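# Transfer iron pellets from beaker to tube and cap with disc

## Task

Get every iron pellet out of the beaker and into the clear tube. Set the beaker upright on the bench again. Leave the loose disc sitting on top of the pellets with both rods passing through it.

## Robot and tools

Robot: two arms, left_arm and right_arm, each with a two-finger gripper. In the scene frame the origin is at table-top height, midway between the nominal bases. +z points up, +x points out over the table, and left_arm sits on the +y side. Arm names do not match image sides. Calibrated bases: left_arm root at (-0.008, +0.324, +0.005) m, quat_wxyz (+1.000, 0, 0, +0.031). right_arm root at (+0.019, -0.239, +0.001) m, quat_wxyz (+1.000, 0, 0, +0.011). A camera stand is fixed to the floor behind the arms.

Frames: every hand pose, hand target, velocity and wrist-camera pose is given in that arm's own base frame. The table and fixed cameras use the scene frame. end_effector_position is the pinch point, about 1 cm behind the fingertips. The fingers point along the gripper's +z axis and spread along its y axis. Reported poses can be a few centimetres off, more at long reach. Weight and friction can leave the hand low, short or tilted, so check the pose after each motion and correct any tilt.

Row format, shared by all motion tools: one flat list of 16 numbers covering both arms. First the left_arm's x, y, z (metres), then qw, qx, qy, qz (w first), then opening. Then the same 8 numbers for right_arm. These are absolute targets in each arm's base frame, not offsets. Opening runs from -1 (closed) to +1 (fully open, 0.093 m). Every row must carry both arms. To keep an arm still, resend its last reported pose and its current opening; a 0 opening is a real command. To hold orientation, repeat the same commanded quaternion rather than copying the drifting measured one. Each control step clips orientation changes to 40 degrees from the measured orientation, and position is favoured over orientation.

execute_actions(actions, cameras): actions is a list of up to 15 actions. Each action is up to 15 rows, one per 1/30 s step; a short action repeats its last row to fill 15 steps. A target more than 0.6 m from that gripper's position at the start of the action, along any gripper axis, is refused for both arms. The whole call is refused if any action is malformed, or if the first action fails this check against the last reported state. An empty actions list returns camera images, the scene number and the task. cameras takes names, ["all"] or [].

move(target, speed, blend, opening_speed, grip_force, blocking, cameras): target is one 16-number row, or a list of up to 15 rows visited in order, with no 0.6 m limit. The path is a straight line from the current Hand target. speed is in m/s, from 0.002 to 2.9, default 0.25; turning is limited to twice that in rad/s. Give one value or one per target. blend is a corner radius in metres per target; 0 means stop at it. opening_speed is the rate of opening change per second, at least 0.2. grip_force is newtons per finger pad, 10 to 50, per arm or one for both; it persists, and below 50 closing is slow. blocking=false returns after about 0.5 s while the motion continues, and a new move replaces the old one. A move is capped at 10 s. Paths ignore obstacles and the other arm, and faster moves hit harder and stray more. Route around an arm's own base, because passing near it can flip the shoulder posture.

wait(seconds 0 to 10): the robot holds its last command, and a running move carries on. stop: brakes the running move. zoom_image(camera cam_left_wrist or cam_right_wrist, region [x0,y0,x1,y1] pixels, at most 504 by 504) magnifies the latest image from that camera. Both wrist images are 672x504. read_manual gives licence texts only. finished_scene(scene) ends the scene for good, so call nothing after it in that reply. The goal must still hold once the robot lets go.

Results: the current pose per arm, Hand target (where the arm is being driven), Tool commands, grip_measured, Joint positions (the last entry is the finger gap in metres), joint torques and joint velocities. A move adds a move: line: done, off_target, moving, held or fault, plus any limits. limits=paced means the pose sent was clipped; limits=held means steps were withheld. done means within 10 mm and 2 degrees of the target at rest. Neither done nor off_target tells you about contact.

Gripping: grip_measured is on the opening scale. The pads meet near -0.94, and each millimetre of object width adds about 0.0208. On a rigid flat object, sending about 0.24 below the width reading gives full force. Keep sending that number to hold, and send well above the width reading to release. Grip force is about 50 to 65 N per pad.

Avoid: dropping or releasing moving parts, knocking things off the table (this fails the task), hard hits on fixed or heavy things, any contact between the arms or grippers, strain on the wrist-camera cables, and long holding or stretched poses. Watch for MOTOR HOT at 75 °C; at 90 °C the arm folds and stops working. Loose objects may occasionally be nudged by outside pushes.

Each tool is called after "Request:" as name(argument=value, ...), one argument or row to a line, values as JSON.

## Session

Request:
execute_actions(
  actions=[],
)

Scene clock: 0.00 s.
left_arm: end_effector_position=(+0.1846, -0.1050, +0.1424) grip_measured=+1.000 end_effector_quat_wxyz=(+0.546, -0.052, +0.834, -0.062) | right_arm: end_effector_position=(+0.1979, +0.1263, +0.1469) grip_measured=+1.000 end_effector_quat_wxyz=(+0.575, -0.077, +0.804, +0.134)
Joint positions: left_arm=[-1.271 0.61 0.378 -0.667 -1.041 -1.001 0.093] | right_arm=[1.024 0.319 0.198 -0.274 0.661 0.384 0.093]
Joint velocities: within noise
Joint torques (N m): no reading
Heat: left arm: 28 °C; right arm: 27 °C.
Hand target: left_arm +0.1850, -0.1061, +0.1459; +0.548, -0.055, +0.832, -0.065 | right_arm +0.1989, +0.1270, +0.1548; +0.580, -0.071, +0.799, +0.139
Tool commands: left_gripper/opening=+1.0 right_gripper/opening=+1.0

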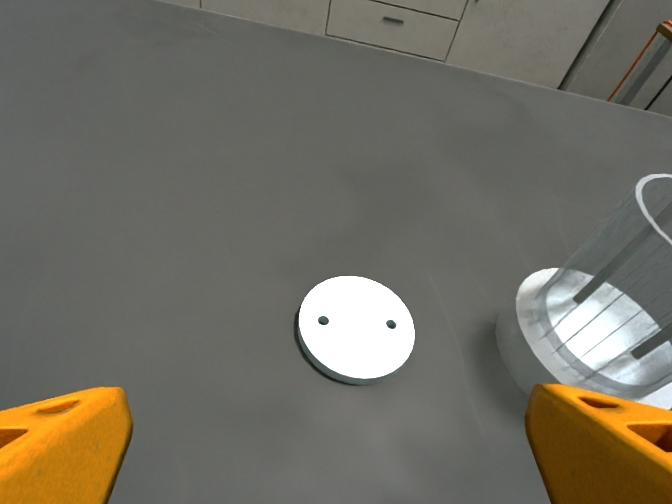

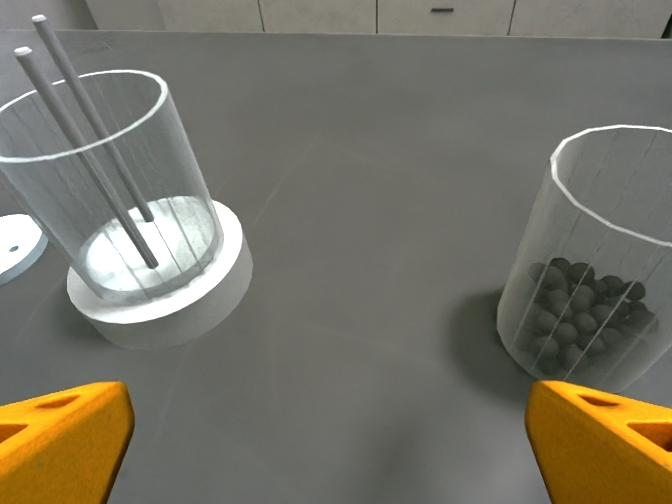

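Request:
move(
  target=[0.17,-0.13,0.27,0.5,0,0.866,-0.03,1,0.16,0.06,0.2,0.5,0,0.866,0,1],
  cameras=["all"],
)

Scene clock: 52.03 s.
left_arm: end_effector_position=(+0.1720, -0.1281, +0.2656) grip_measured=+1.000 end_effector_quat_wxyz=(+0.504, +0.002, +0.864, -0.022) | right_arm: end_effector_position=(+0.1593, +0.0588, +0.1911) grip_measured=+1.000 end_effector_quat_wxyz=(+0.494, -0.008, +0.869, -0.005)
Joint positions: left_arm=[-1.364 0.917 1.054 -1.291 -1.003 -1.128 0.093] | right_arm=[1.328 0.569 0.695 -1.314 0.986 1.103 0.093]
Joint torques (N m): left_arm=[-0.88 0.09 8.94 0.88 -0.42 -0.25] | right_arm=[0.49 2.73 8.57 0.84 0.76 0.12]
Heat: left arm: 32 °C; right arm: 36 °C.
Hand target: left_arm +0.1701, -0.1299, +0.2699; +0.500, +0.000, +0.866, -0.030 | right_arm +0.1602, +0.0600, +0.1999; +0.500, +0.000, +0.866, +0.001
Off the commanded pose: left_arm 0.005 m, 1 deg | right_arm 0.009 m, 1 deg.
move: done

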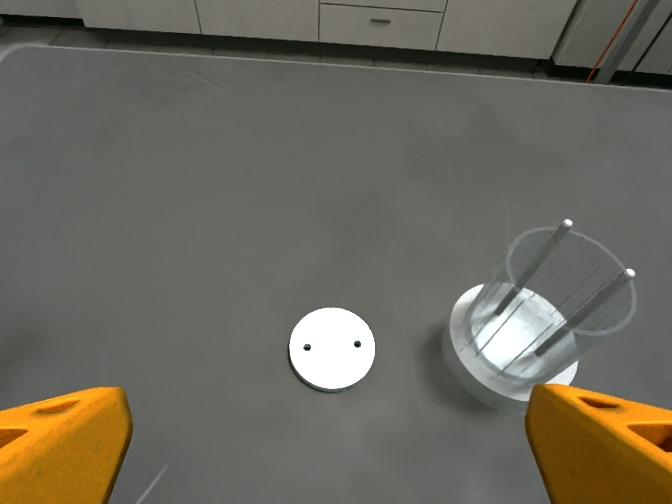

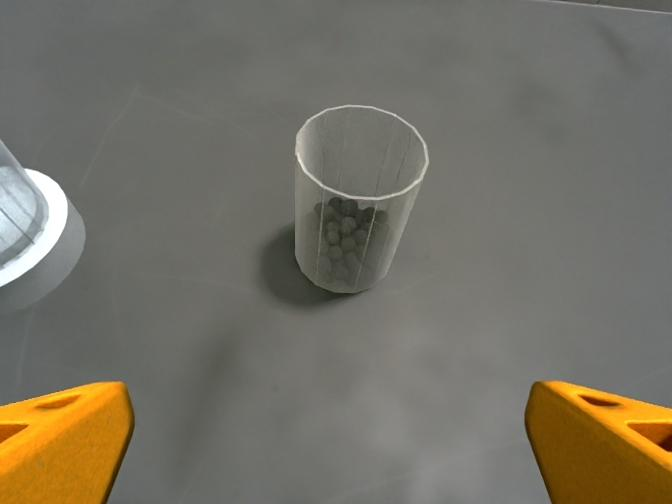

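Request:
move(
  target=[0.17,-0.10,0.27,0.5,0,0.866,-0.03,1,0.16,0.29,0.2,0.5,0,0.866,0,1],
  cameras=["all"],
)

Scene clock: 85.13 s.
left_arm: end_effector_position=(+0.1707, -0.1035, +0.2746) grip_measured=+1.000 end_effector_quat_wxyz=(+0.505, -0.008, +0.862, -0.041) | right_arm: end_effector_position=(+0.1591, +0.2850, +0.1914) grip_measured=+1.000 end_effector_quat_wxyz=(+0.494, -0.013, +0.870, -0.014)
Joint positions: left_arm=[-1.319 0.801 1.046 -1.297 -0.977 -1.057 0.093] | right_arm=[1.52 1.614 1.272 -1.164 1.032 1.453 0.093]
Joint torques (N m): left_arm=[0.73 0.23 5.86 1.07 -0.38 0.07] | right_arm=[0.01 -5.76 8.4 0.4 0.8 0.13]
Heat: left arm: 36 °C; right arm: 37 °C.
Hand target: left_arm +0.1700, -0.1001, +0.2701; +0.500, +0.000, +0.866, -0.030 | right_arm +0.1599, +0.2897, +0.2000; +0.500, +0.000, +0.866, +0.000
Off the commanded pose: left_arm 0.006 m, 2 deg | right_arm 0.010 m, 2 deg.
move: done

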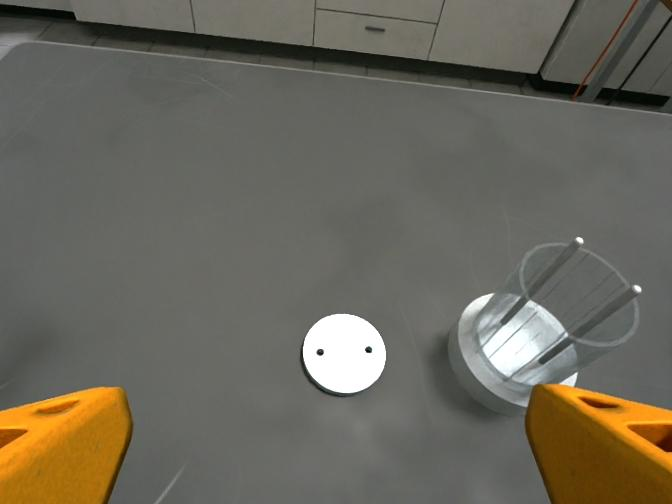

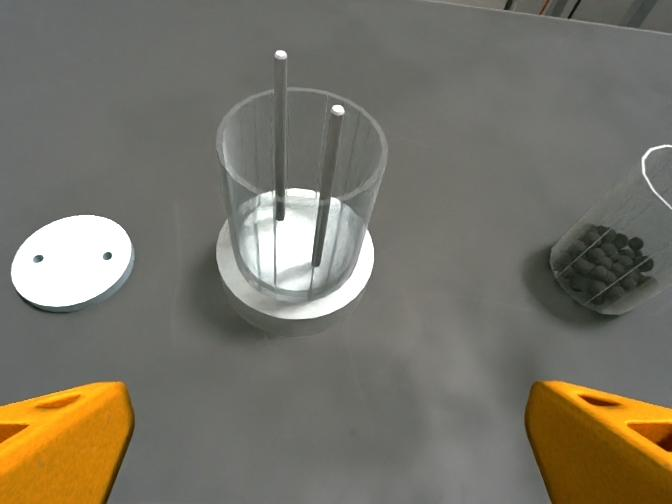

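Request:
move(
  target=[
    [0.17,-0.10,0.27,0.5,0,0.866,-0.03,1,0.16,0.03,0.15,0.705,-0.0555,0.705,0.0555,1],
    [0.17,-0.10,0.27,0.5,0,0.866,-0.03,1,0.19,0.028,0.075,0.705,-0.0555,0.705,0.0555,1],
  ],
  blend=0.03,
  cameras=["cam_right_wrist"],
)

Scene clock: 167.73 s.
left_arm: end_effector_position=(+0.1707, -0.1035, +0.2746) grip_measured=+1.000 end_effector_quat_wxyz=(+0.505, -0.008, +0.862, -0.041) | right_arm: end_effector_position=(+0.1641, +0.0837, +0.1445) grip_measured=+1.000 end_effector_quat_wxyz=(+0.647, -0.016, +0.761, +0.034)
Joint positions: left_arm=[-1.319 0.801 1.046 -1.297 -0.977 -1.057 0.093] | right_arm=[1.595 0.574 0.275 -0.977 1.404 1.302 0.093]
Joint torques (N m): left_arm=[0.73 0.21 5.85 1.07 -0.38 0.08] | right_arm=[-0.01 2.4 7.49 0.8 0.71 0.02]
Heat: left arm: 33 °C; right arm: 38 °C.
Hand target: left_arm +0.1700, -0.1001, +0.2701; +0.500, +0.000, +0.866, -0.030 | right_arm +0.1639, +0.0865, +0.1482; +0.648, -0.011, +0.761, +0.040
Off the commanded pose: left_arm 0.006 m, 2 deg | right_arm 0.093 m, 11 deg.
move: held (right_arm; a check stopped the path); path passed 0 of 2 targets; limits=held
pose unreachable (right arm): on one or more control steps of this call, first in action 0 (counted from 0), this arm could not follow its commanded pose, so it was not sent that pose on those steps. It may still have moved: this result reports where it is.
cause: moving toward the commanded pose would bring two parts of the arm too close to each other (its upper arm (the part past joint 2) and its wrist (the part past joint 5), with joints 3 (elbow) to 5 (wrist yaw) between them, 18 mm apart when it was first held).
Images, in order (width x height): cam_right_wrist 672x504.

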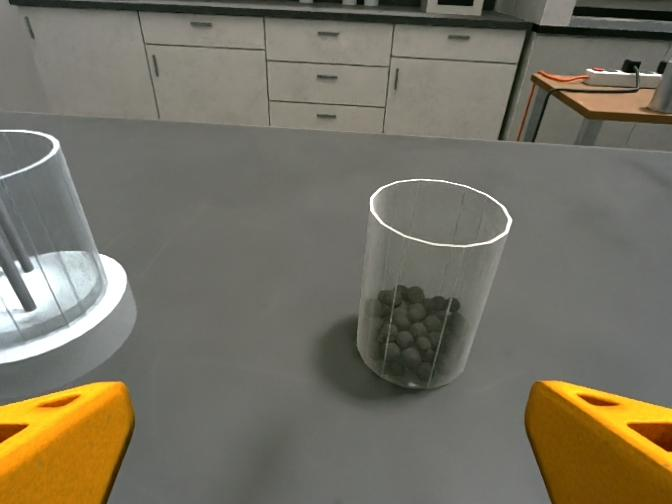

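Request:
move(
  target=[0.17,-0.10,0.27,0.5,0,0.866,-0.03,1,0.322,0.05,0.21,0.705,-0.0555,0.705,0.0555,1],
  cameras=["cam_right_wrist"],
)

Scene clock: 184.70 s.
left_arm: end_effector_position=(+0.1707, -0.1035, +0.2746) grip_measured=+1.000 end_effector_quat_wxyz=(+0.505, -0.008, +0.862, -0.041) | right_arm: end_effector_position=(+0.3216, +0.0500, +0.2044) grip_measured=+1.000 end_effector_quat_wxyz=(+0.695, -0.052, +0.715, +0.054)
Joint positions: left_arm=[-1.319 0.801 1.046 -1.297 -0.977 -1.057 0.093] | right_arm=[0.158 0.898 0.213 0.657 0.007 0.006 0.093]
Joint torques (N m): left_arm=[0.73 0.21 5.85 1.07 -0.38 0.08] | right_arm=[-0.79 -0.72 6.64 2.39 -0.14 -0.12]
Heat: left arm: 33 °C; right arm: 40 °C.
Hand target: left_arm +0.1700, -0.1001, +0.2701; +0.500, +0.000, +0.866, -0.030 | right_arm +0.3219, +0.0500, +0.2100; +0.705, -0.055, +0.705, +0.055
Off the commanded pose: left_arm 0.006 m, 2 deg | right_arm 0.006 m, 2 deg.
move: done
Images, in order (width x height): cam_right_wrist 672x504.

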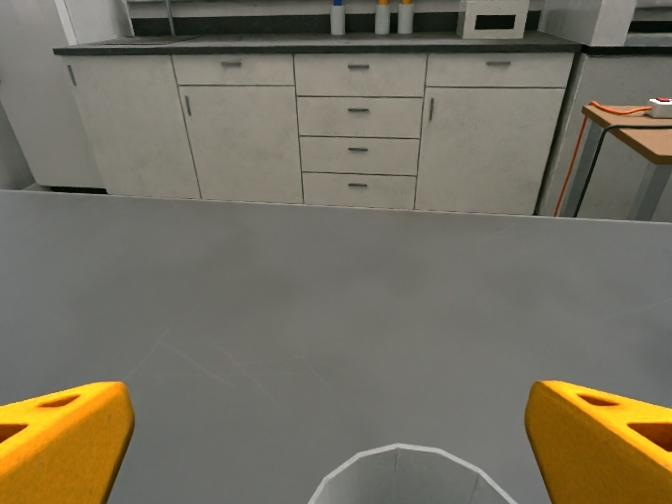

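Request:
move(
  target=[0.17,-0.10,0.27,0.5,0,0.866,-0.03,1,0.265,0.021,0.2,0.7067,-0.0247,0.7067,0.0247,1],
  cameras=["cam_right_wrist"],
)

Scene clock: 202.80 s.
left_arm: end_effector_position=(+0.1707, -0.1035, +0.2746) grip_measured=+1.000 end_effector_quat_wxyz=(+0.505, -0.008, +0.862, -0.041) | right_arm: end_effector_position=(+0.2651, +0.0229, +0.1881) grip_measured=+1.000 end_effector_quat_wxyz=(+0.695, -0.026, +0.718, +0.028)
Joint positions: left_arm=[-1.319 0.801 1.046 -1.297 -0.977 -1.057 0.093] | right_arm=[0.102 0.347 0.079 0.234 0.025 0.006 0.093]
Joint torques (N m): left_arm=[0.76 0.21 5.85 1.07 -0.38 0.08] | right_arm=[-0.75 0.4 8.75 2.18 0.02 -0.12]
Heat: left arm: 33 °C; right arm: 40 °C.
Hand target: left_arm +0.1700, -0.1001, +0.2701; +0.500, +0.000, +0.866, -0.030 | right_arm +0.2648, +0.0210, +0.2000; +0.707, -0.025, +0.707, +0.025
Off the commanded pose: left_arm 0.006 m, 2 deg | right_arm 0.012 m, 2 deg.
move: off_target (right_arm)
Images, in order (width x height): cam_right_wrist 672x504.

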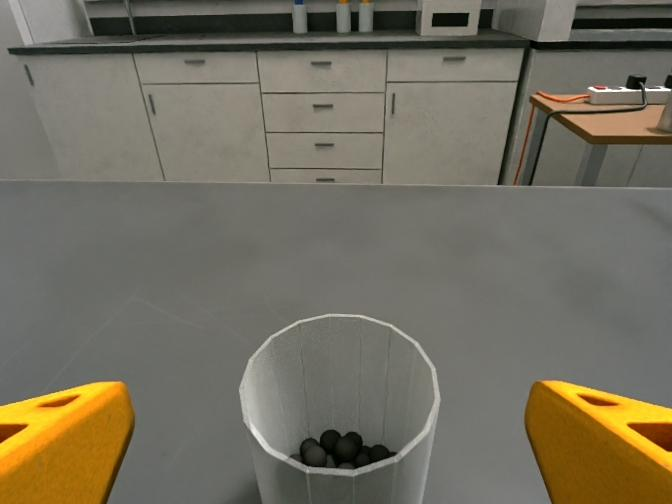

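Request:
move(
  target=[
    [0.17,-0.10,0.27,0.5,0,0.866,-0.03,1,0.32,0.018,0.2,0.7067,-0.0247,0.7067,0.0247,1],
    [0.17,-0.10,0.27,0.5,0,0.866,-0.03,1,0.32,0.018,0.155,0.7067,-0.0247,0.7067,0.0247,1],
  ],
  blend=0.02,
  cameras=["all"],
)

Scene clock: 212.63 s.
left_arm: end_effector_position=(+0.1707, -0.1035, +0.2746) grip_measured=+1.000 end_effector_quat_wxyz=(+0.505, -0.008, +0.862, -0.041) | right_arm: end_effector_position=(+0.3205, +0.0178, +0.1506) grip_measured=+1.000 end_effector_quat_wxyz=(+0.699, -0.020, +0.715, +0.024)
Joint positions: left_arm=[-1.319 0.801 1.046 -1.297 -0.977 -1.057 0.093] | right_arm=[0.049 1.242 0.038 1.181 -0.013 0.006 0.093]
Joint torques (N m): left_arm=[0.73 0.21 5.86 1.07 -0.38 0.08] | right_arm=[-0.81 -1.51 4.71 2.36 -0.17 -0.12]
Heat: left arm: 33 °C; right arm: 41 °C.
Hand target: left_arm +0.1700, -0.1001, +0.2701; +0.500, +0.000, +0.866, -0.030 | right_arm +0.3200, +0.0181, +0.1550; +0.706, -0.025, +0.707, +0.025
Off the commanded pose: left_arm 0.006 m, 2 deg | right_arm 0.004 m, 1 deg.
move: done

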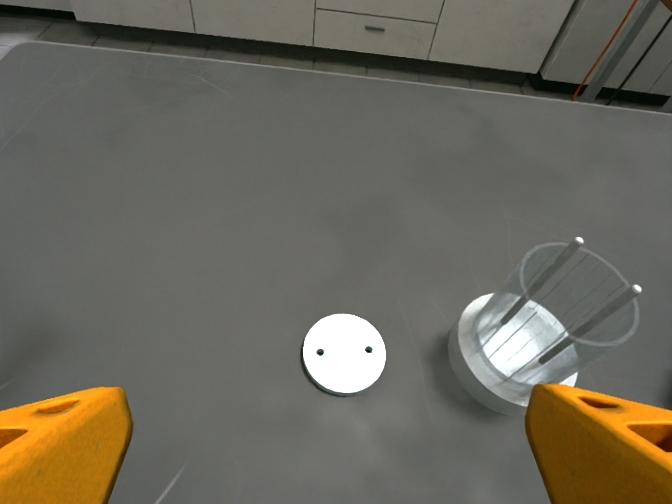

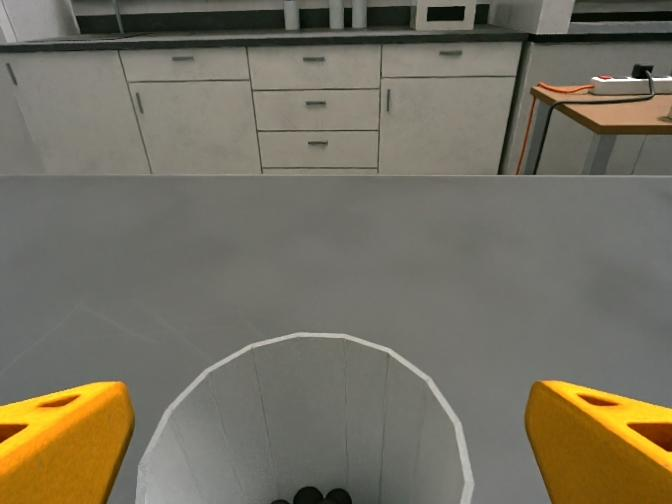

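Request:
move(
  target=[
    [0.17,-0.10,0.27,0.5,0,0.866,-0.03,1,0.32,0.0238,0.155,0.7067,-0.0247,0.7067,0.0247,1],
    [0.17,-0.10,0.27,0.5,0,0.866,-0.03,1,0.322,0.0238,0.068,0.7067,-0.0247,0.7067,0.0247,1],
  ],
  speed=0.15,
  cameras=["cam_right_wrist"],
)

Scene clock: 222.07 s.
left_arm: end_effector_position=(+0.1707, -0.1035, +0.2746) grip_measured=+1.000 end_effector_quat_wxyz=(+0.505, -0.008, +0.862, -0.041) | right_arm: end_effector_position=(+0.3179, +0.0214, +0.0498) grip_measured=+1.000 end_effector_quat_wxyz=(+0.596, -0.024, +0.802, +0.020)
Joint positions: left_arm=[-1.319 0.801 1.046 -1.297 -0.977 -1.057 0.093] | right_arm=[0.072 1.783 0.015 1.475 0.009 0.006 0.093]
Joint torques (N m): left_arm=[0.75 0.23 5.85 1.08 -0.38 0.08] | right_arm=[0.38 -3.41 1.73 2.85 0 -0.1]
Heat: left arm: 33 °C; right arm: 40 °C.
Hand target: left_arm +0.1700, -0.1001, +0.2701; +0.500, +0.000, +0.866, -0.030 | right_arm +0.3218, +0.0237, +0.0681; +0.628, -0.026, +0.778, +0.022
Off the commanded pose: left_arm 0.006 m, 2 deg | right_arm 0.019 m, 17 deg.
joint sent to its limit (right arm) — joint 4 (wrist pitch), upper limit. The joint targets are off in orientation, not in position.
move: off_target (right_arm)
Images, in order (width x height): cam_right_wrist 672x504.

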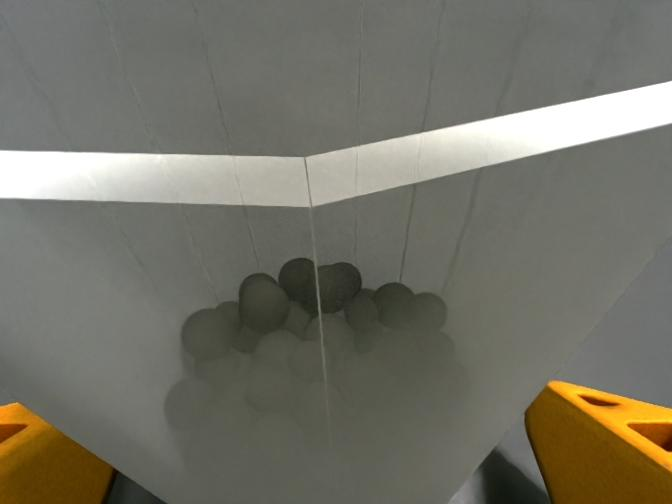

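Request:
move(
  target=[
    [0.17,-0.10,0.27,0.5,0,0.866,-0.03,1,0.322,0.024,0.085,0.643,-0.025,0.766,0.025,1],
    [0.17,-0.10,0.27,0.5,0,0.866,-0.03,1,0.322,0.024,0.085,0.643,-0.025,0.766,0.025,-0.2],
  ],
  speed=0.12,
  grip_force=[50,30],
  cameras=["cam_right_wrist"],
)

Scene clock: 232.00 s.
left_arm: end_effector_position=(+0.1707, -0.1035, +0.2746) grip_measured=+1.000 end_effector_quat_wxyz=(+0.505, -0.008, +0.862, -0.041) | right_arm: end_effector_position=(+0.3211, +0.0217, +0.0713) grip_measured=+0.606 end_effector_quat_wxyz=(+0.622, -0.023, +0.782, +0.021)
Joint positions: left_arm=[-1.319 0.801 1.046 -1.297 -0.977 -1.057 0.093] | right_arm=[0.072 1.689 0.015 1.448 0.009 0.006 0.074]
Joint torques (N m): left_arm=[0.75 0.23 5.85 1.07 -0.37 0.08] | right_arm=[0.28 -5.31 2.17 2.38 -0.04 -0.05]
Heat: left arm: 33 °C; right arm: 44 °C.
Hand target: left_arm +0.1700, -0.1001, +0.2701; +0.500, +0.000, +0.866, -0.030 | right_arm +0.3221, +0.0239, +0.0848; +0.642, -0.025, +0.766, +0.025
Off the commanded pose: left_arm 0.006 m, 2 deg | right_arm 0.014 m, 3 deg.
joint sent to its limit (right arm) — joint 3 (elbow), lower limit, where the elbow is as bent as it goes. The joint targets still meet the commanded pose.
grip_force (N): 50, 30
move: off_target (right_arm); target 2's new opening was sent with right_arm's hand 0.014 m and 3 deg from that target
Images, in order (width x height): cam_right_wrist 672x504.

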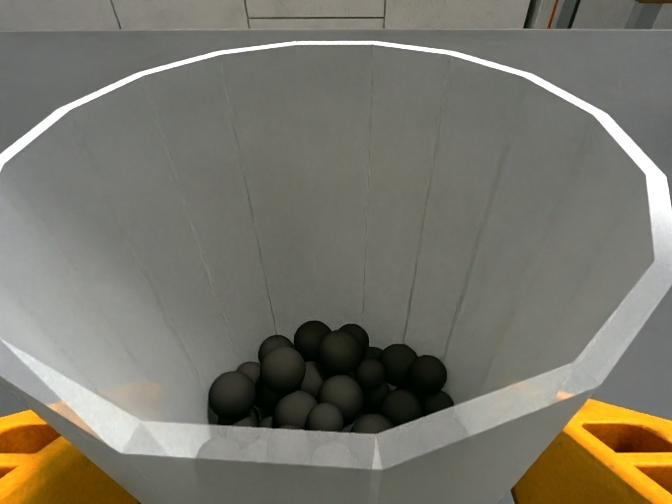

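Request:
move(
  target=[
    [0.17,-0.10,0.27,0.5,0,0.866,-0.03,1,0.322,0.024,0.19,0.6225,-0.0235,0.782,0.021,-0.2],
    [0.17,-0.10,0.27,0.5,0,0.866,-0.03,1,0.39,0.176,0.205,0.597,-0.2223,0.7504,0.1768,-0.2],
  ],
  blend=0.03,
  speed=0.15,
  cameras=["all"],
)

Scene clock: 250.73 s.
left_arm: end_effector_position=(+0.1707, -0.1035, +0.2746) grip_measured=+1.000 end_effector_quat_wxyz=(+0.505, -0.008, +0.862, -0.041) | right_arm: end_effector_position=(+0.3744, +0.1649, +0.1631) grip_measured=+0.596 end_effector_quat_wxyz=(+0.543, -0.213, +0.795, +0.168)
Joint positions: left_arm=[-1.319 0.801 1.046 -1.297 -0.977 -1.057 0.093] | right_arm=[0.325 1.359 0.614 0.375 -0.22 -0.047 0.074]
Joint torques (N m): left_arm=[0.75 0.21 5.86 1.07 -0.37 0.08] | right_arm=[0.32 -4.89 10.96 2.76 -0.24 -0.17]
Heat: left arm: 33 °C; right arm: 44 °C.
Hand target: left_arm +0.1700, -0.1001, +0.2701; +0.500, +0.000, +0.866, -0.030 | right_arm +0.3858, +0.1742, +0.2052; +0.596, -0.223, +0.751, +0.176
Off the commanded pose: left_arm 0.006 m, 2 deg | right_arm 0.046 m, 8 deg.
grip_force (N): 50, 30
move: off_target (right_arm)

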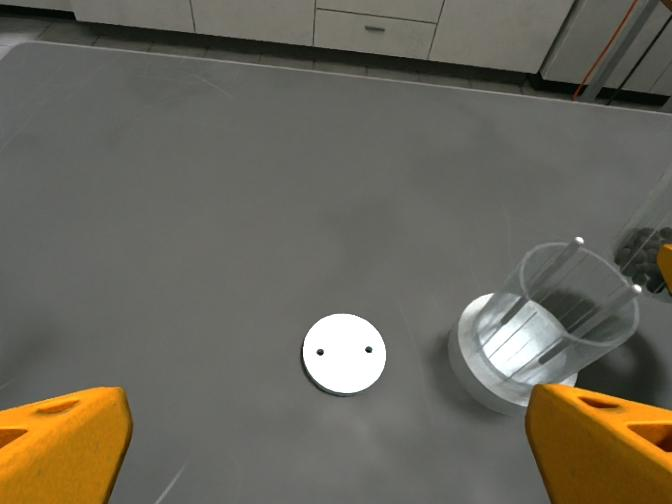

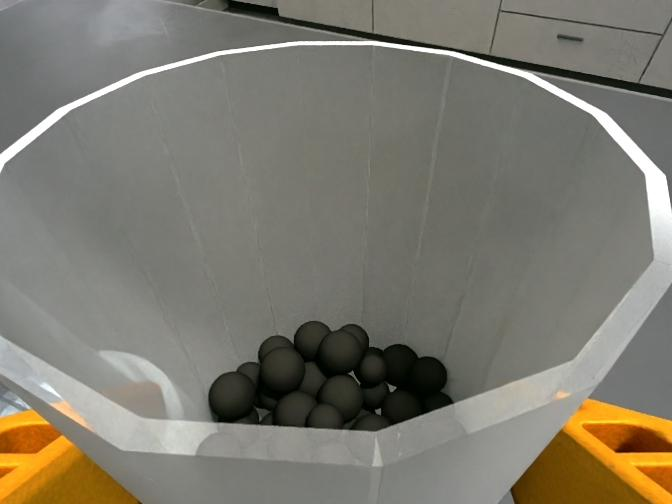

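Request:
move(
  target=[0.15,-0.18,0.29,0.4925,0.1507,0.853,-0.087,1,0.39,0.176,0.25,0.64,-0.215,0.715,0.185,-0.2],
  speed=0.15,
  cameras=["cam_left_wrist"],
)

Scene clock: 260.97 s.
left_arm: end_effector_position=(+0.1513, -0.1733, +0.2818) grip_measured=+1.000 end_effector_quat_wxyz=(+0.491, +0.151, +0.855, -0.069) | right_arm: end_effector_position=(+0.3801, +0.1680, +0.1921) grip_measured=+0.596 end_effector_quat_wxyz=(+0.575, -0.214, +0.771, +0.172)
Joint positions: left_arm=[-1.468 0.911 1.105 -1.161 -0.907 -0.818 0.093] | right_arm=[0.325 1.337 0.645 0.401 -0.227 -0.047 0.074]
Joint torques (N m): left_arm=[-0.53 -0.08 8.99 1.57 -0.32 0.08] | right_arm=[0.12 -7.76 11.26 2.83 -0.26 0]
Heat: left arm: 33 °C; right arm: 48 °C.
Hand target: left_arm +0.1499, -0.1797, +0.2901; +0.493, +0.151, +0.853, -0.087 | right_arm +0.3852, +0.1740, +0.2494; +0.639, -0.216, +0.715, +0.184
Off the commanded pose: left_arm 0.011 m, 2 deg | right_arm 0.059 m, 10 deg.
grip_force (N): 50, 30
move: off_target (left_arm, right_arm)
Images, in order (width x height): cam_left_wrist 672x504.

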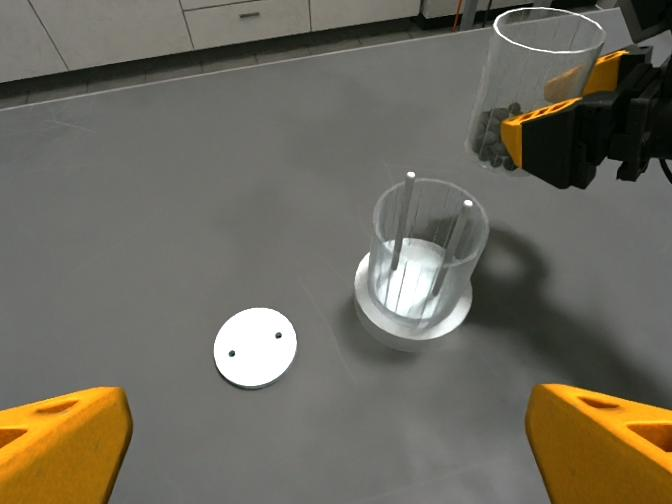

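Request:
move(
  target=[0.15,-0.18,0.29,0.4925,0.1507,0.853,-0.087,1,0.392,0.199,0.26,0.679,-0.423,0.576,-0.160,-0.2],
  speed=0.2,
  cameras=["all"],
)

Scene clock: 312.10 s.
left_arm: end_effector_position=(+0.1513, -0.1734, +0.2818) grip_measured=+1.000 end_effector_quat_wxyz=(+0.491, +0.151, +0.855, -0.069) | right_arm: end_effector_position=(+0.3828, +0.1922, +0.2168) grip_measured=+0.594 end_effector_quat_wxyz=(+0.630, -0.451, +0.614, -0.151)
Joint positions: left_arm=[-1.468 0.911 1.105 -1.161 -0.906 -0.817 0.093] | right_arm=[0.508 1.364 0.645 0.558 0.108 -0.851 0.074]
Joint torques (N m): left_arm=[-0.5 -0.06 8.99 1.58 -0.32 0.07] | right_arm=[0.27 -5.11 10.66 2.92 0.05 -0.13]
Heat: left arm: 39 °C; right arm: 61 °C.
Hand target: left_arm +0.1499, -0.1797, +0.2900; +0.493, +0.151, +0.853, -0.087 | right_arm +0.3884, +0.1971, +0.2596; +0.679, -0.424, +0.578, -0.160
Off the commanded pose: left_arm 0.011 m, 2 deg | right_arm 0.045 m, 8 deg.
grip_force (N): 50, 30
move: off_target (left_arm, right_arm)

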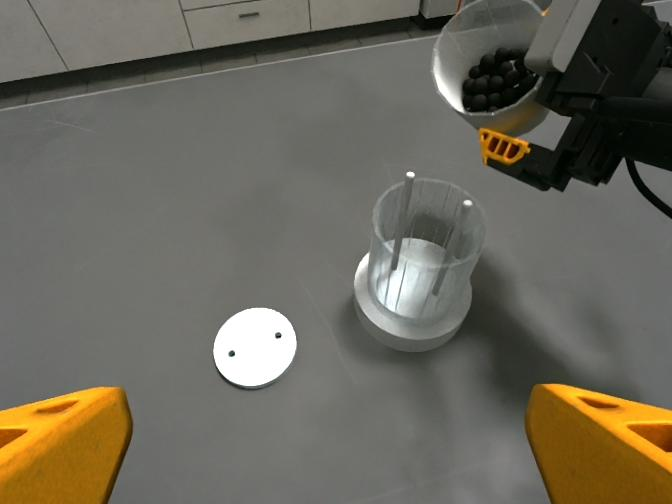

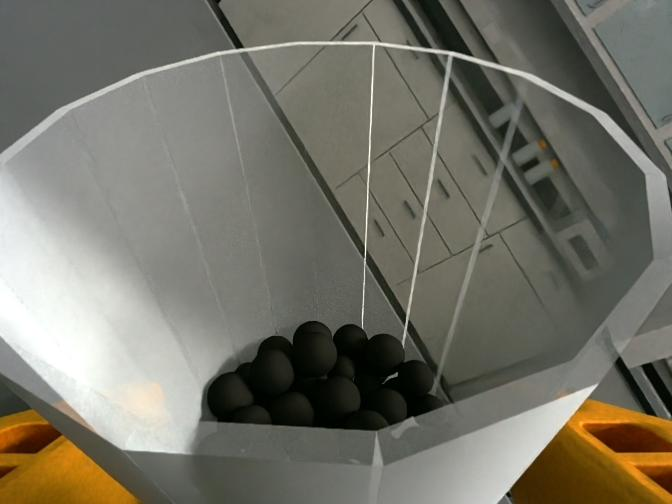

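Request:
move(
  target=[
    [0.15,-0.18,0.29,0.4925,0.1507,0.853,-0.087,1,0.377,0.221,0.237,0.659,-0.488,0.491,-0.295,-0.2],
    [0.15,-0.18,0.29,0.4925,0.1507,0.853,-0.087,1,0.372,0.229,0.234,0.618,-0.537,0.388,-0.421,-0.2],
  ],
  speed=0.12,
  blend=0.01,
  cameras=["all"],
)

Scene clock: 336.33 s.
left_arm: end_effector_position=(+0.1513, -0.1734, +0.2818) grip_measured=+1.000 end_effector_quat_wxyz=(+0.491, +0.151, +0.855, -0.069) | right_arm: end_effector_position=(+0.3711, +0.2320, +0.2247) grip_measured=+0.592 end_effector_quat_wxyz=(+0.612, -0.552, +0.395, -0.405)
Joint positions: left_arm=[-1.468 0.911 1.105 -1.161 -0.906 -0.817 0.093] | right_arm=[0.676 1.557 0.567 1.072 0.309 -1.559 0.074]
Joint torques (N m): left_arm=[-0.49 -0.06 8.99 1.58 -0.32 0.07] | right_arm=[-0.17 -5.08 5.97 2.45 0.2 -0.25]
Heat: left arm: 41 °C; right arm: 64 °C.
Hand target: left_arm +0.1499, -0.1797, +0.2900; +0.493, +0.151, +0.853, -0.087 | right_arm +0.3719, +0.2289, +0.2339; +0.618, -0.538, +0.389, -0.421
Off the commanded pose: left_arm 0.011 m, 2 deg | right_arm 0.010 m, 3 deg.
grip_force (N): 50, 30
move: off_target (left_arm, right_arm)

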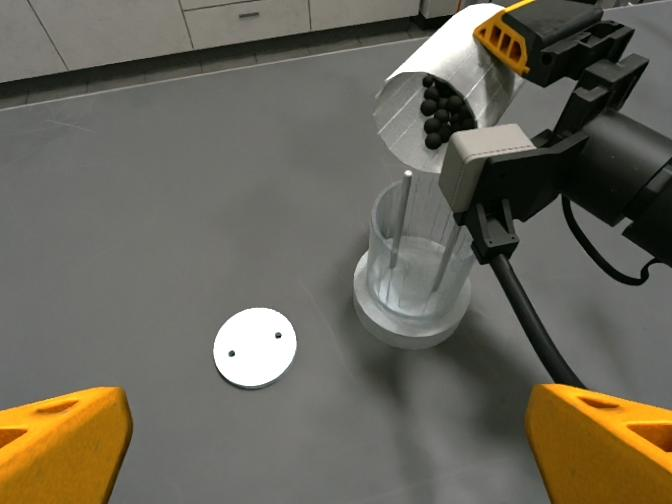

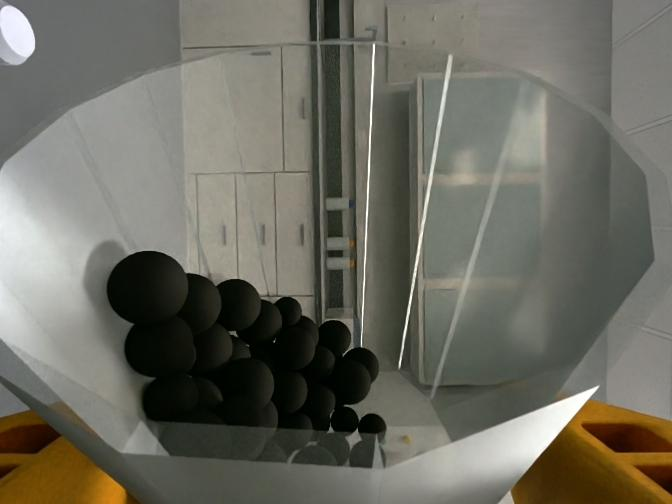

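Request:
move(
  target=[
    [0.15,-0.18,0.29,0.4925,0.1507,0.853,-0.087,1,0.361,0.225,0.203,0.618,-0.537,0.388,-0.421,-0.2],
    [0.15,-0.18,0.29,0.4925,0.1507,0.853,-0.087,1,0.3585,0.228,0.2,0.559,-0.572,0.275,-0.534,-0.2],
    [0.15,-0.18,0.29,0.4925,0.1507,0.853,-0.087,1,0.357,0.23,0.198,0.537,-0.578,0.240,-0.565,-0.2],
  ],
  speed=[0.1,0.06,0.06],
  blend=0.005,
  cameras=["all"],
)

Scene clock: 348.67 s.
left_arm: end_effector_position=(+0.1513, -0.1734, +0.2818) grip_measured=+1.000 end_effector_quat_wxyz=(+0.491, +0.151, +0.855, -0.069) | right_arm: end_effector_position=(+0.3497, +0.2447, +0.2316) grip_measured=+0.587 end_effector_quat_wxyz=(+0.582, -0.560, +0.227, -0.544)
Joint positions: left_arm=[-1.468 0.911 1.105 -1.161 -0.906 -0.817 0.093] | right_arm=[0.717 1.711 0.492 1.502 0.272 -2.015 0.073]
Joint torques (N m): left_arm=[-0.5 -0.06 8.98 1.57 -0.32 0.07] | right_arm=[-1.76 0.62 1.31 2.4 0.59 -0.45]
Heat: left arm: 41 °C; right arm: 60 °C.
Hand target: left_arm +0.1499, -0.1797, +0.2900; +0.493, +0.151, +0.853, -0.087 | right_arm +0.3557, +0.2296, +0.1995; +0.537, -0.581, +0.240, -0.563
Off the commanded pose: left_arm 0.011 m, 2 deg | right_arm 0.037 m, 6 deg.
grip_force (N): 50, 30
move: off_target (left_arm, right_arm)

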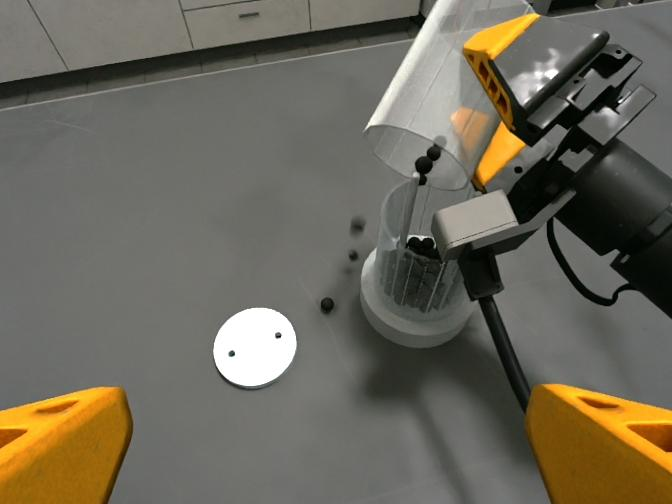

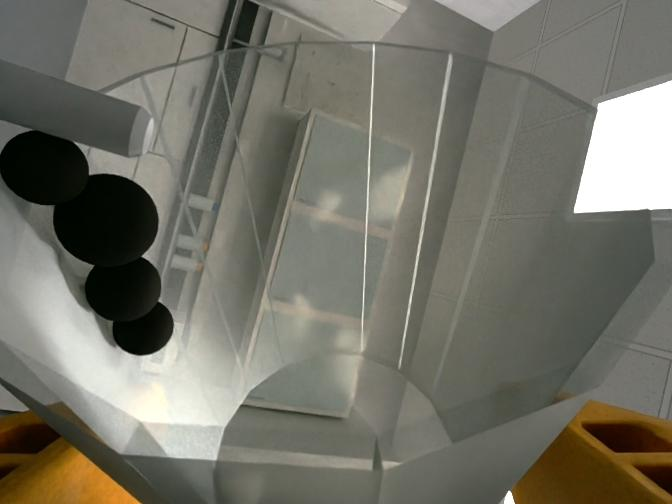

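Request:
move(
  target=[0.15,-0.18,0.29,0.4925,0.1507,0.853,-0.087,1,0.357,0.228,0.21,0.537,-0.578,0.240,-0.565,-0.2],
  speed=0.05,
  cameras=["all"],
)

Scene clock: 356.67 s.
left_arm: end_effector_position=(+0.1513, -0.1734, +0.2818) grip_measured=+1.000 end_effector_quat_wxyz=(+0.491, +0.151, +0.855, -0.069) | right_arm: end_effector_position=(+0.3489, +0.2447, +0.2342) grip_measured=+0.587 end_effector_quat_wxyz=(+0.583, -0.559, +0.225, -0.545)
Joint positions: left_arm=[-1.468 0.911 1.105 -1.161 -0.906 -0.817 0.093] | right_arm=[0.717 1.702 0.492 1.498 0.269 -2.019 0.073]
Joint torques (N m): left_arm=[-0.49 -0.08 8.98 1.58 -0.32 0.07] | right_arm=[-2.26 -3.36 1.99 1.87 0.58 -0.43]
Heat: left arm: 41 °C; right arm: 61 °C.
Hand target: left_arm +0.1499, -0.1797, +0.2900; +0.493, +0.151, +0.853, -0.087 | right_arm +0.3561, +0.2280, +0.2108; +0.537, -0.579, +0.240, -0.564
Off the commanded pose: left_arm 0.011 m, 2 deg | right_arm 0.031 m, 6 deg.
grip_force (N): 50, 30
move: off_target (left_arm, right_arm)

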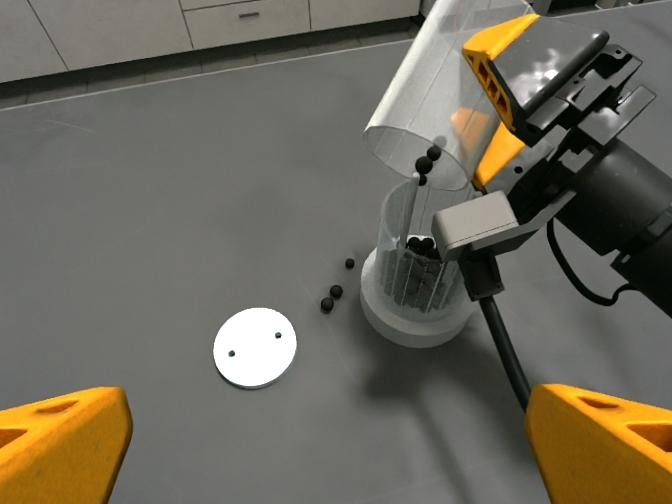

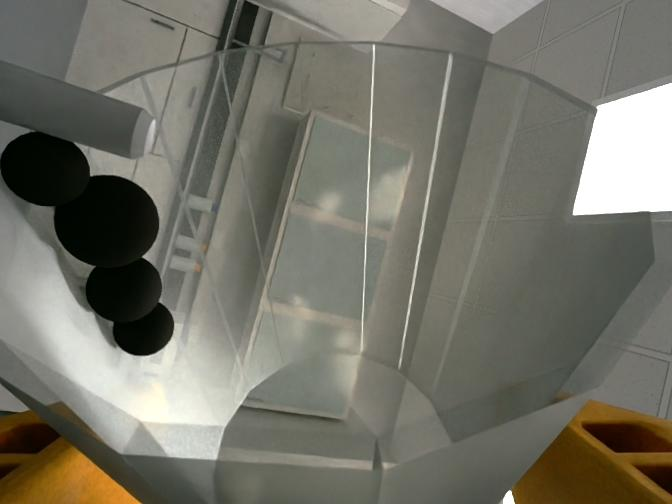

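Request:
move(
  target=[0.15,-0.18,0.29,0.4925,0.1507,0.853,-0.087,1,0.366,0.215,0.235,0.537,-0.578,0.240,-0.565,-0.2],
  speed=0.05,
  cameras=["all"],
)

Scene clock: 368.97 s.
left_arm: end_effector_position=(+0.1513, -0.1734, +0.2818) grip_measured=+1.000 end_effector_quat_wxyz=(+0.491, +0.151, +0.855, -0.069) | right_arm: end_effector_position=(+0.3613, +0.2257, +0.2347) grip_measured=+0.587 end_effector_quat_wxyz=(+0.557, -0.576, +0.234, -0.551)
Joint positions: left_arm=[-1.468 0.911 1.105 -1.161 -0.906 -0.817 0.093] | right_arm=[0.653 1.635 0.492 1.38 0.242 -2.023 0.073]
Joint torques (N m): left_arm=[-0.5 -0.06 8.99 1.58 -0.32 0.07] | right_arm=[-1.94 -7.25 5 1.64 0.22 -0.26]
Heat: left arm: 42 °C; right arm: 57 °C.
Hand target: left_arm +0.1499, -0.1797, +0.2900; +0.493, +0.151, +0.853, -0.087 | right_arm +0.3658, +0.2151, +0.2350; +0.538, -0.578, +0.240, -0.565
Off the commanded pose: left_arm 0.011 m, 2 deg | right_arm 0.012 m, 3 deg.
grip_force (N): 50, 30
move: off_target (left_arm, right_arm)

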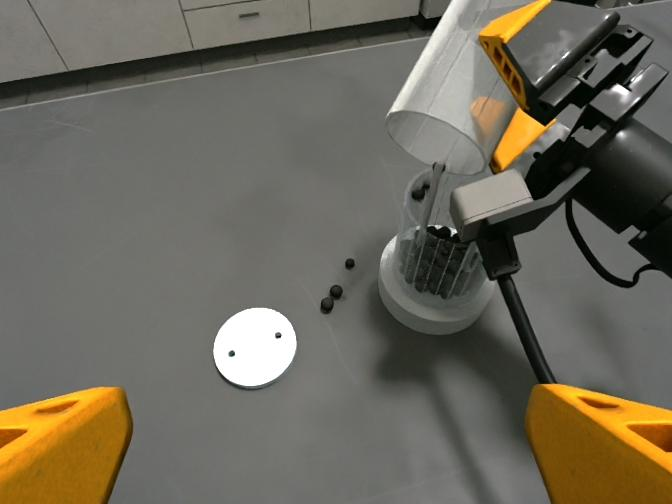

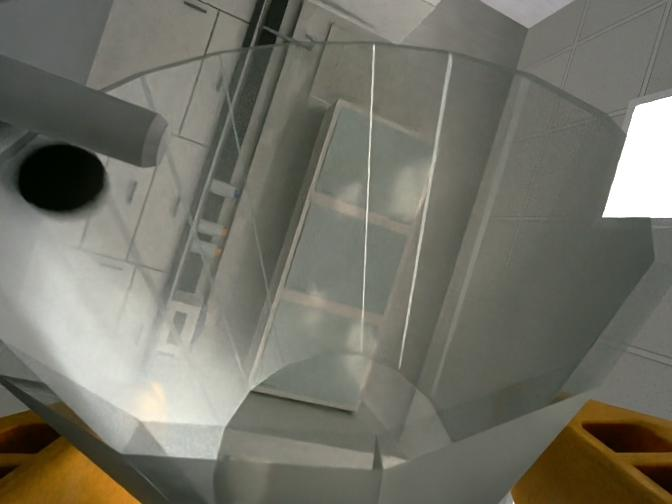

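Request:
move(
  target=[0.15,-0.18,0.29,0.4925,0.1507,0.853,-0.087,1,0.361,0.224,0.30,0.537,-0.578,0.240,-0.565,-0.2],
  speed=0.08,
  cameras=["all"],
)

Scene clock: 378.13 s.
left_arm: end_effector_position=(+0.1513, -0.1734, +0.2818) grip_measured=+1.000 end_effector_quat_wxyz=(+0.491, +0.151, +0.855, -0.069) | right_arm: end_effector_position=(+0.3634, +0.2237, +0.2706) grip_measured=+0.587 end_effector_quat_wxyz=(-0.518, +0.606, -0.246, +0.551)
Joint positions: left_arm=[-1.468 0.911 1.105 -1.161 -0.906 -0.817 0.093] | right_arm=[0.666 1.423 0.598 0.976 0.293 -2.045 0.073]
Joint torques (N m): left_arm=[-0.5 -0.06 8.98 1.58 -0.32 0.07] | right_arm=[0.4 -7.21 9.18 2.16 0.06 -0.12]
Heat: left arm: 42 °C; right arm: 55 °C.
Hand target: left_arm +0.1499, -0.1797, +0.2900; +0.493, +0.151, +0.853, -0.087 | right_arm +0.3603, +0.2233, +0.2995; -0.537, +0.578, -0.240, +0.565
Off the commanded pose: left_arm 0.011 m, 2 deg | right_arm 0.029 m, 4 deg.
grip_force (N): 50, 30
move: off_target (left_arm, right_arm)

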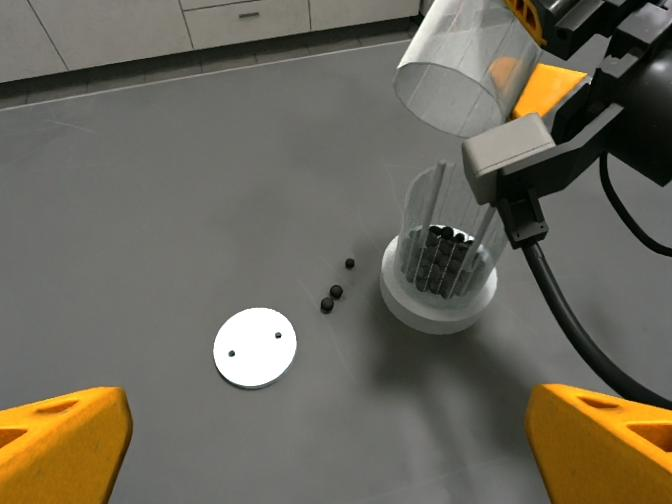

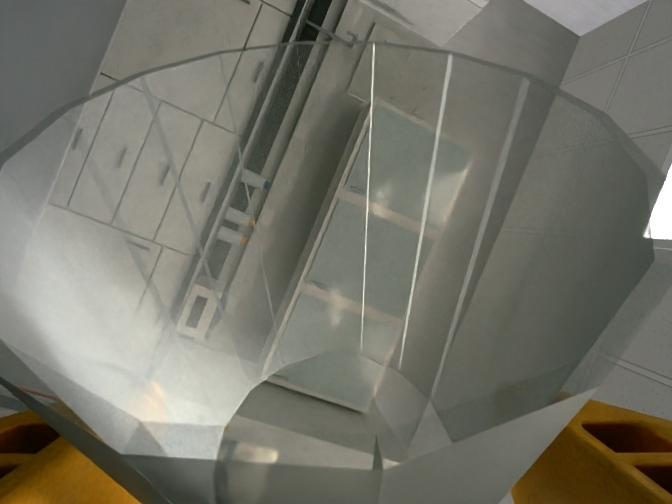

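Request:
move(
  target=[
    [0.15,-0.18,0.29,0.4925,0.1507,0.853,-0.087,1,0.385,0.15,0.29,0.679,-0.423,0.576,-0.160,-0.2],
    [0.15,-0.18,0.29,0.4925,0.1507,0.853,-0.087,1,0.322,0.024,0.2,0.6225,-0.0235,0.782,0.021,-0.2],
    [0.15,-0.18,0.29,0.4925,0.1507,0.853,-0.087,1,0.322,0.024,0.105,0.635,-0.025,0.772,0.025,-0.2],
  ],
  speed=[0.3,0.3,0.15],
  blend=[0.03,0.02,0],
  cameras=["all"],
)

Request:
move(
  target=[0.15,-0.18,0.29,0.4925,0.1507,0.853,-0.087,1,0.322,0.024,0.085,0.643,-0.025,0.766,0.025,-0.2],
  speed=0.05,
  cameras=["all"],
)

Scene clock: 395.67 s.
left_arm: end_effector_position=(+0.1513, -0.1734, +0.2818) grip_measured=+1.000 end_effector_quat_wxyz=(+0.491, +0.151, +0.855, -0.069) | right_arm: end_effector_position=(+0.3201, +0.0236, +0.0966) grip_measured=+0.587 end_effector_quat_wxyz=(+0.620, -0.029, +0.784, +0.017)
Joint positions: left_arm=[-1.468 0.911 1.105 -1.161 -0.906 -0.817 0.093] | right_arm=[0.083 1.329 0.052 1.044 0.018 -0.006 0.073]
Joint torques (N m): left_arm=[-0.5 -0.06 8.98 1.58 -0.32 0.07] | right_arm=[-0.72 -2.03 4.53 2.44 -0.15 0.08]
Heat: left arm: 43 °C; right arm: 56 °C.
Hand target: left_arm +0.1499, -0.1797, +0.2900; +0.493, +0.151, +0.853, -0.087 | right_arm +0.3219, +0.0240, +0.1051; +0.634, -0.025, +0.772, +0.025
Off the commanded pose: left_arm 0.011 m, 2 deg | right_arm 0.009 m, 2 deg.
grip_force (N): 50, 30
move: off_target (left_arm)

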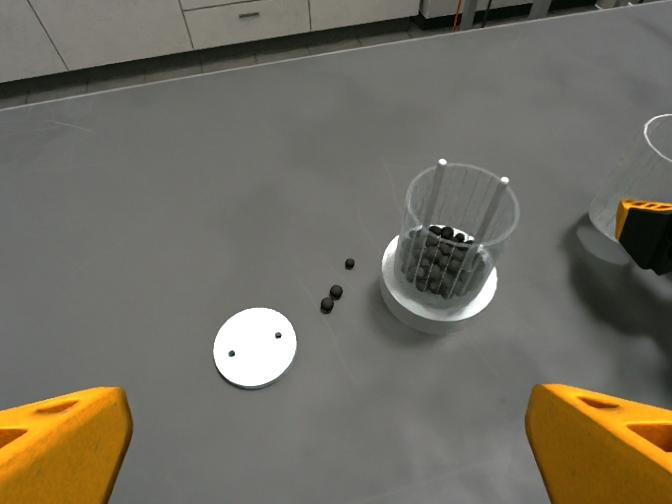

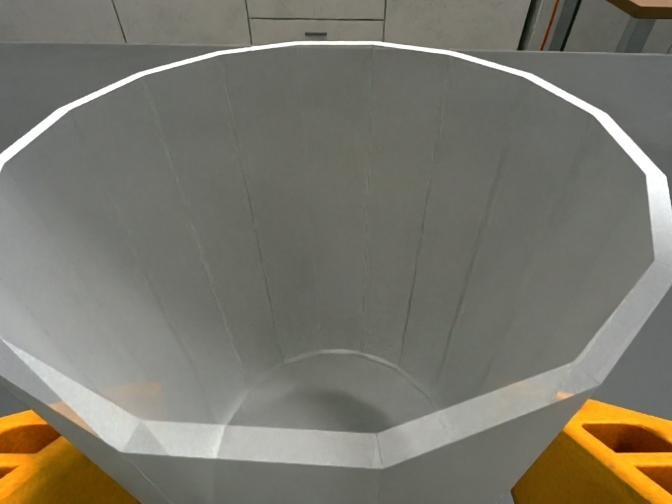

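Scene clock: 396.80 s.
left_arm: end_effector_position=(+0.1513, -0.1734, +0.2818) grip_measured=+1.000 end_effector_quat_wxyz=(+0.491, +0.151, +0.855, -0.069) | right_arm: end_effector_position=(+0.3202, +0.0236, +0.0724) grip_measured=+0.587 end_effector_quat_wxyz=(+0.620, -0.029, +0.784, +0.017)
Joint positions: left_arm=[-1.468 0.911 1.105 -1.161 -0.906 -0.817 0.093] | right_arm=[0.083 1.65 0.016 1.401 0.018 -0.005 0.073]
Joint torques (N m): left_arm=[-0.49 -0.08 8.98 1.57 -0.32 0.07] | right_arm=[-0.69 -2.93 2.36 2.66 -0.14 0.05]
Heat: left arm: 43 °C; right arm: 56 °C.
Hand target: left_arm +0.1499, -0.1797, +0.2900; +0.493, +0.151, +0.853, -0.087 | right_arm +0.3219, +0.0240, +0.0850; +0.641, -0.025, +0.767, +0.025
Off the commanded pose: left_arm 0.011 m, 2 deg | right_arm 0.013 m, 3 deg.
grip_force (N): 50, 30
move: off_target (left_arm, right_arm)

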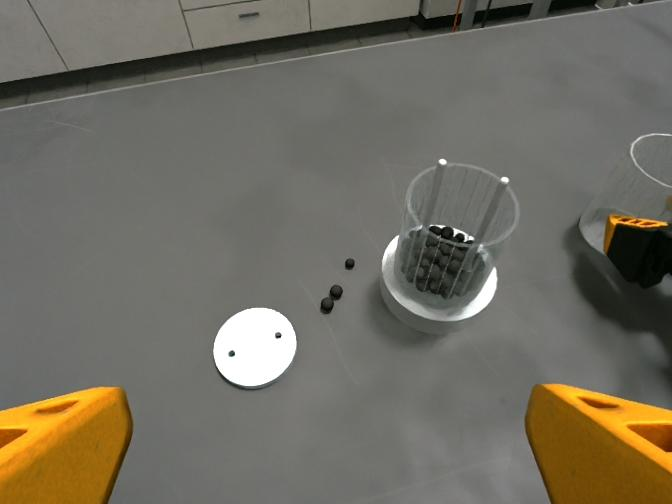

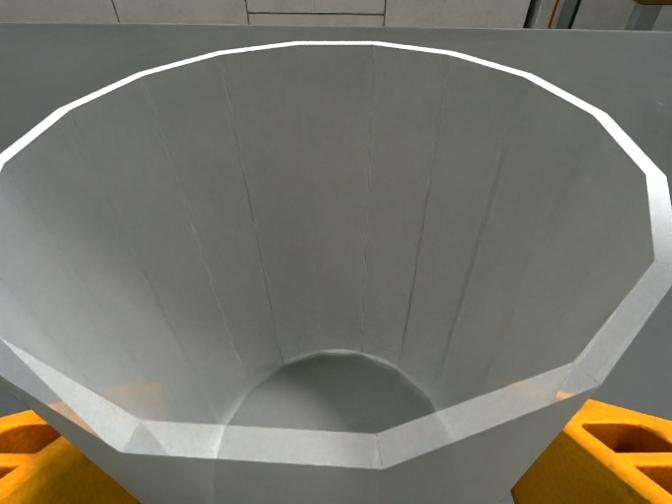

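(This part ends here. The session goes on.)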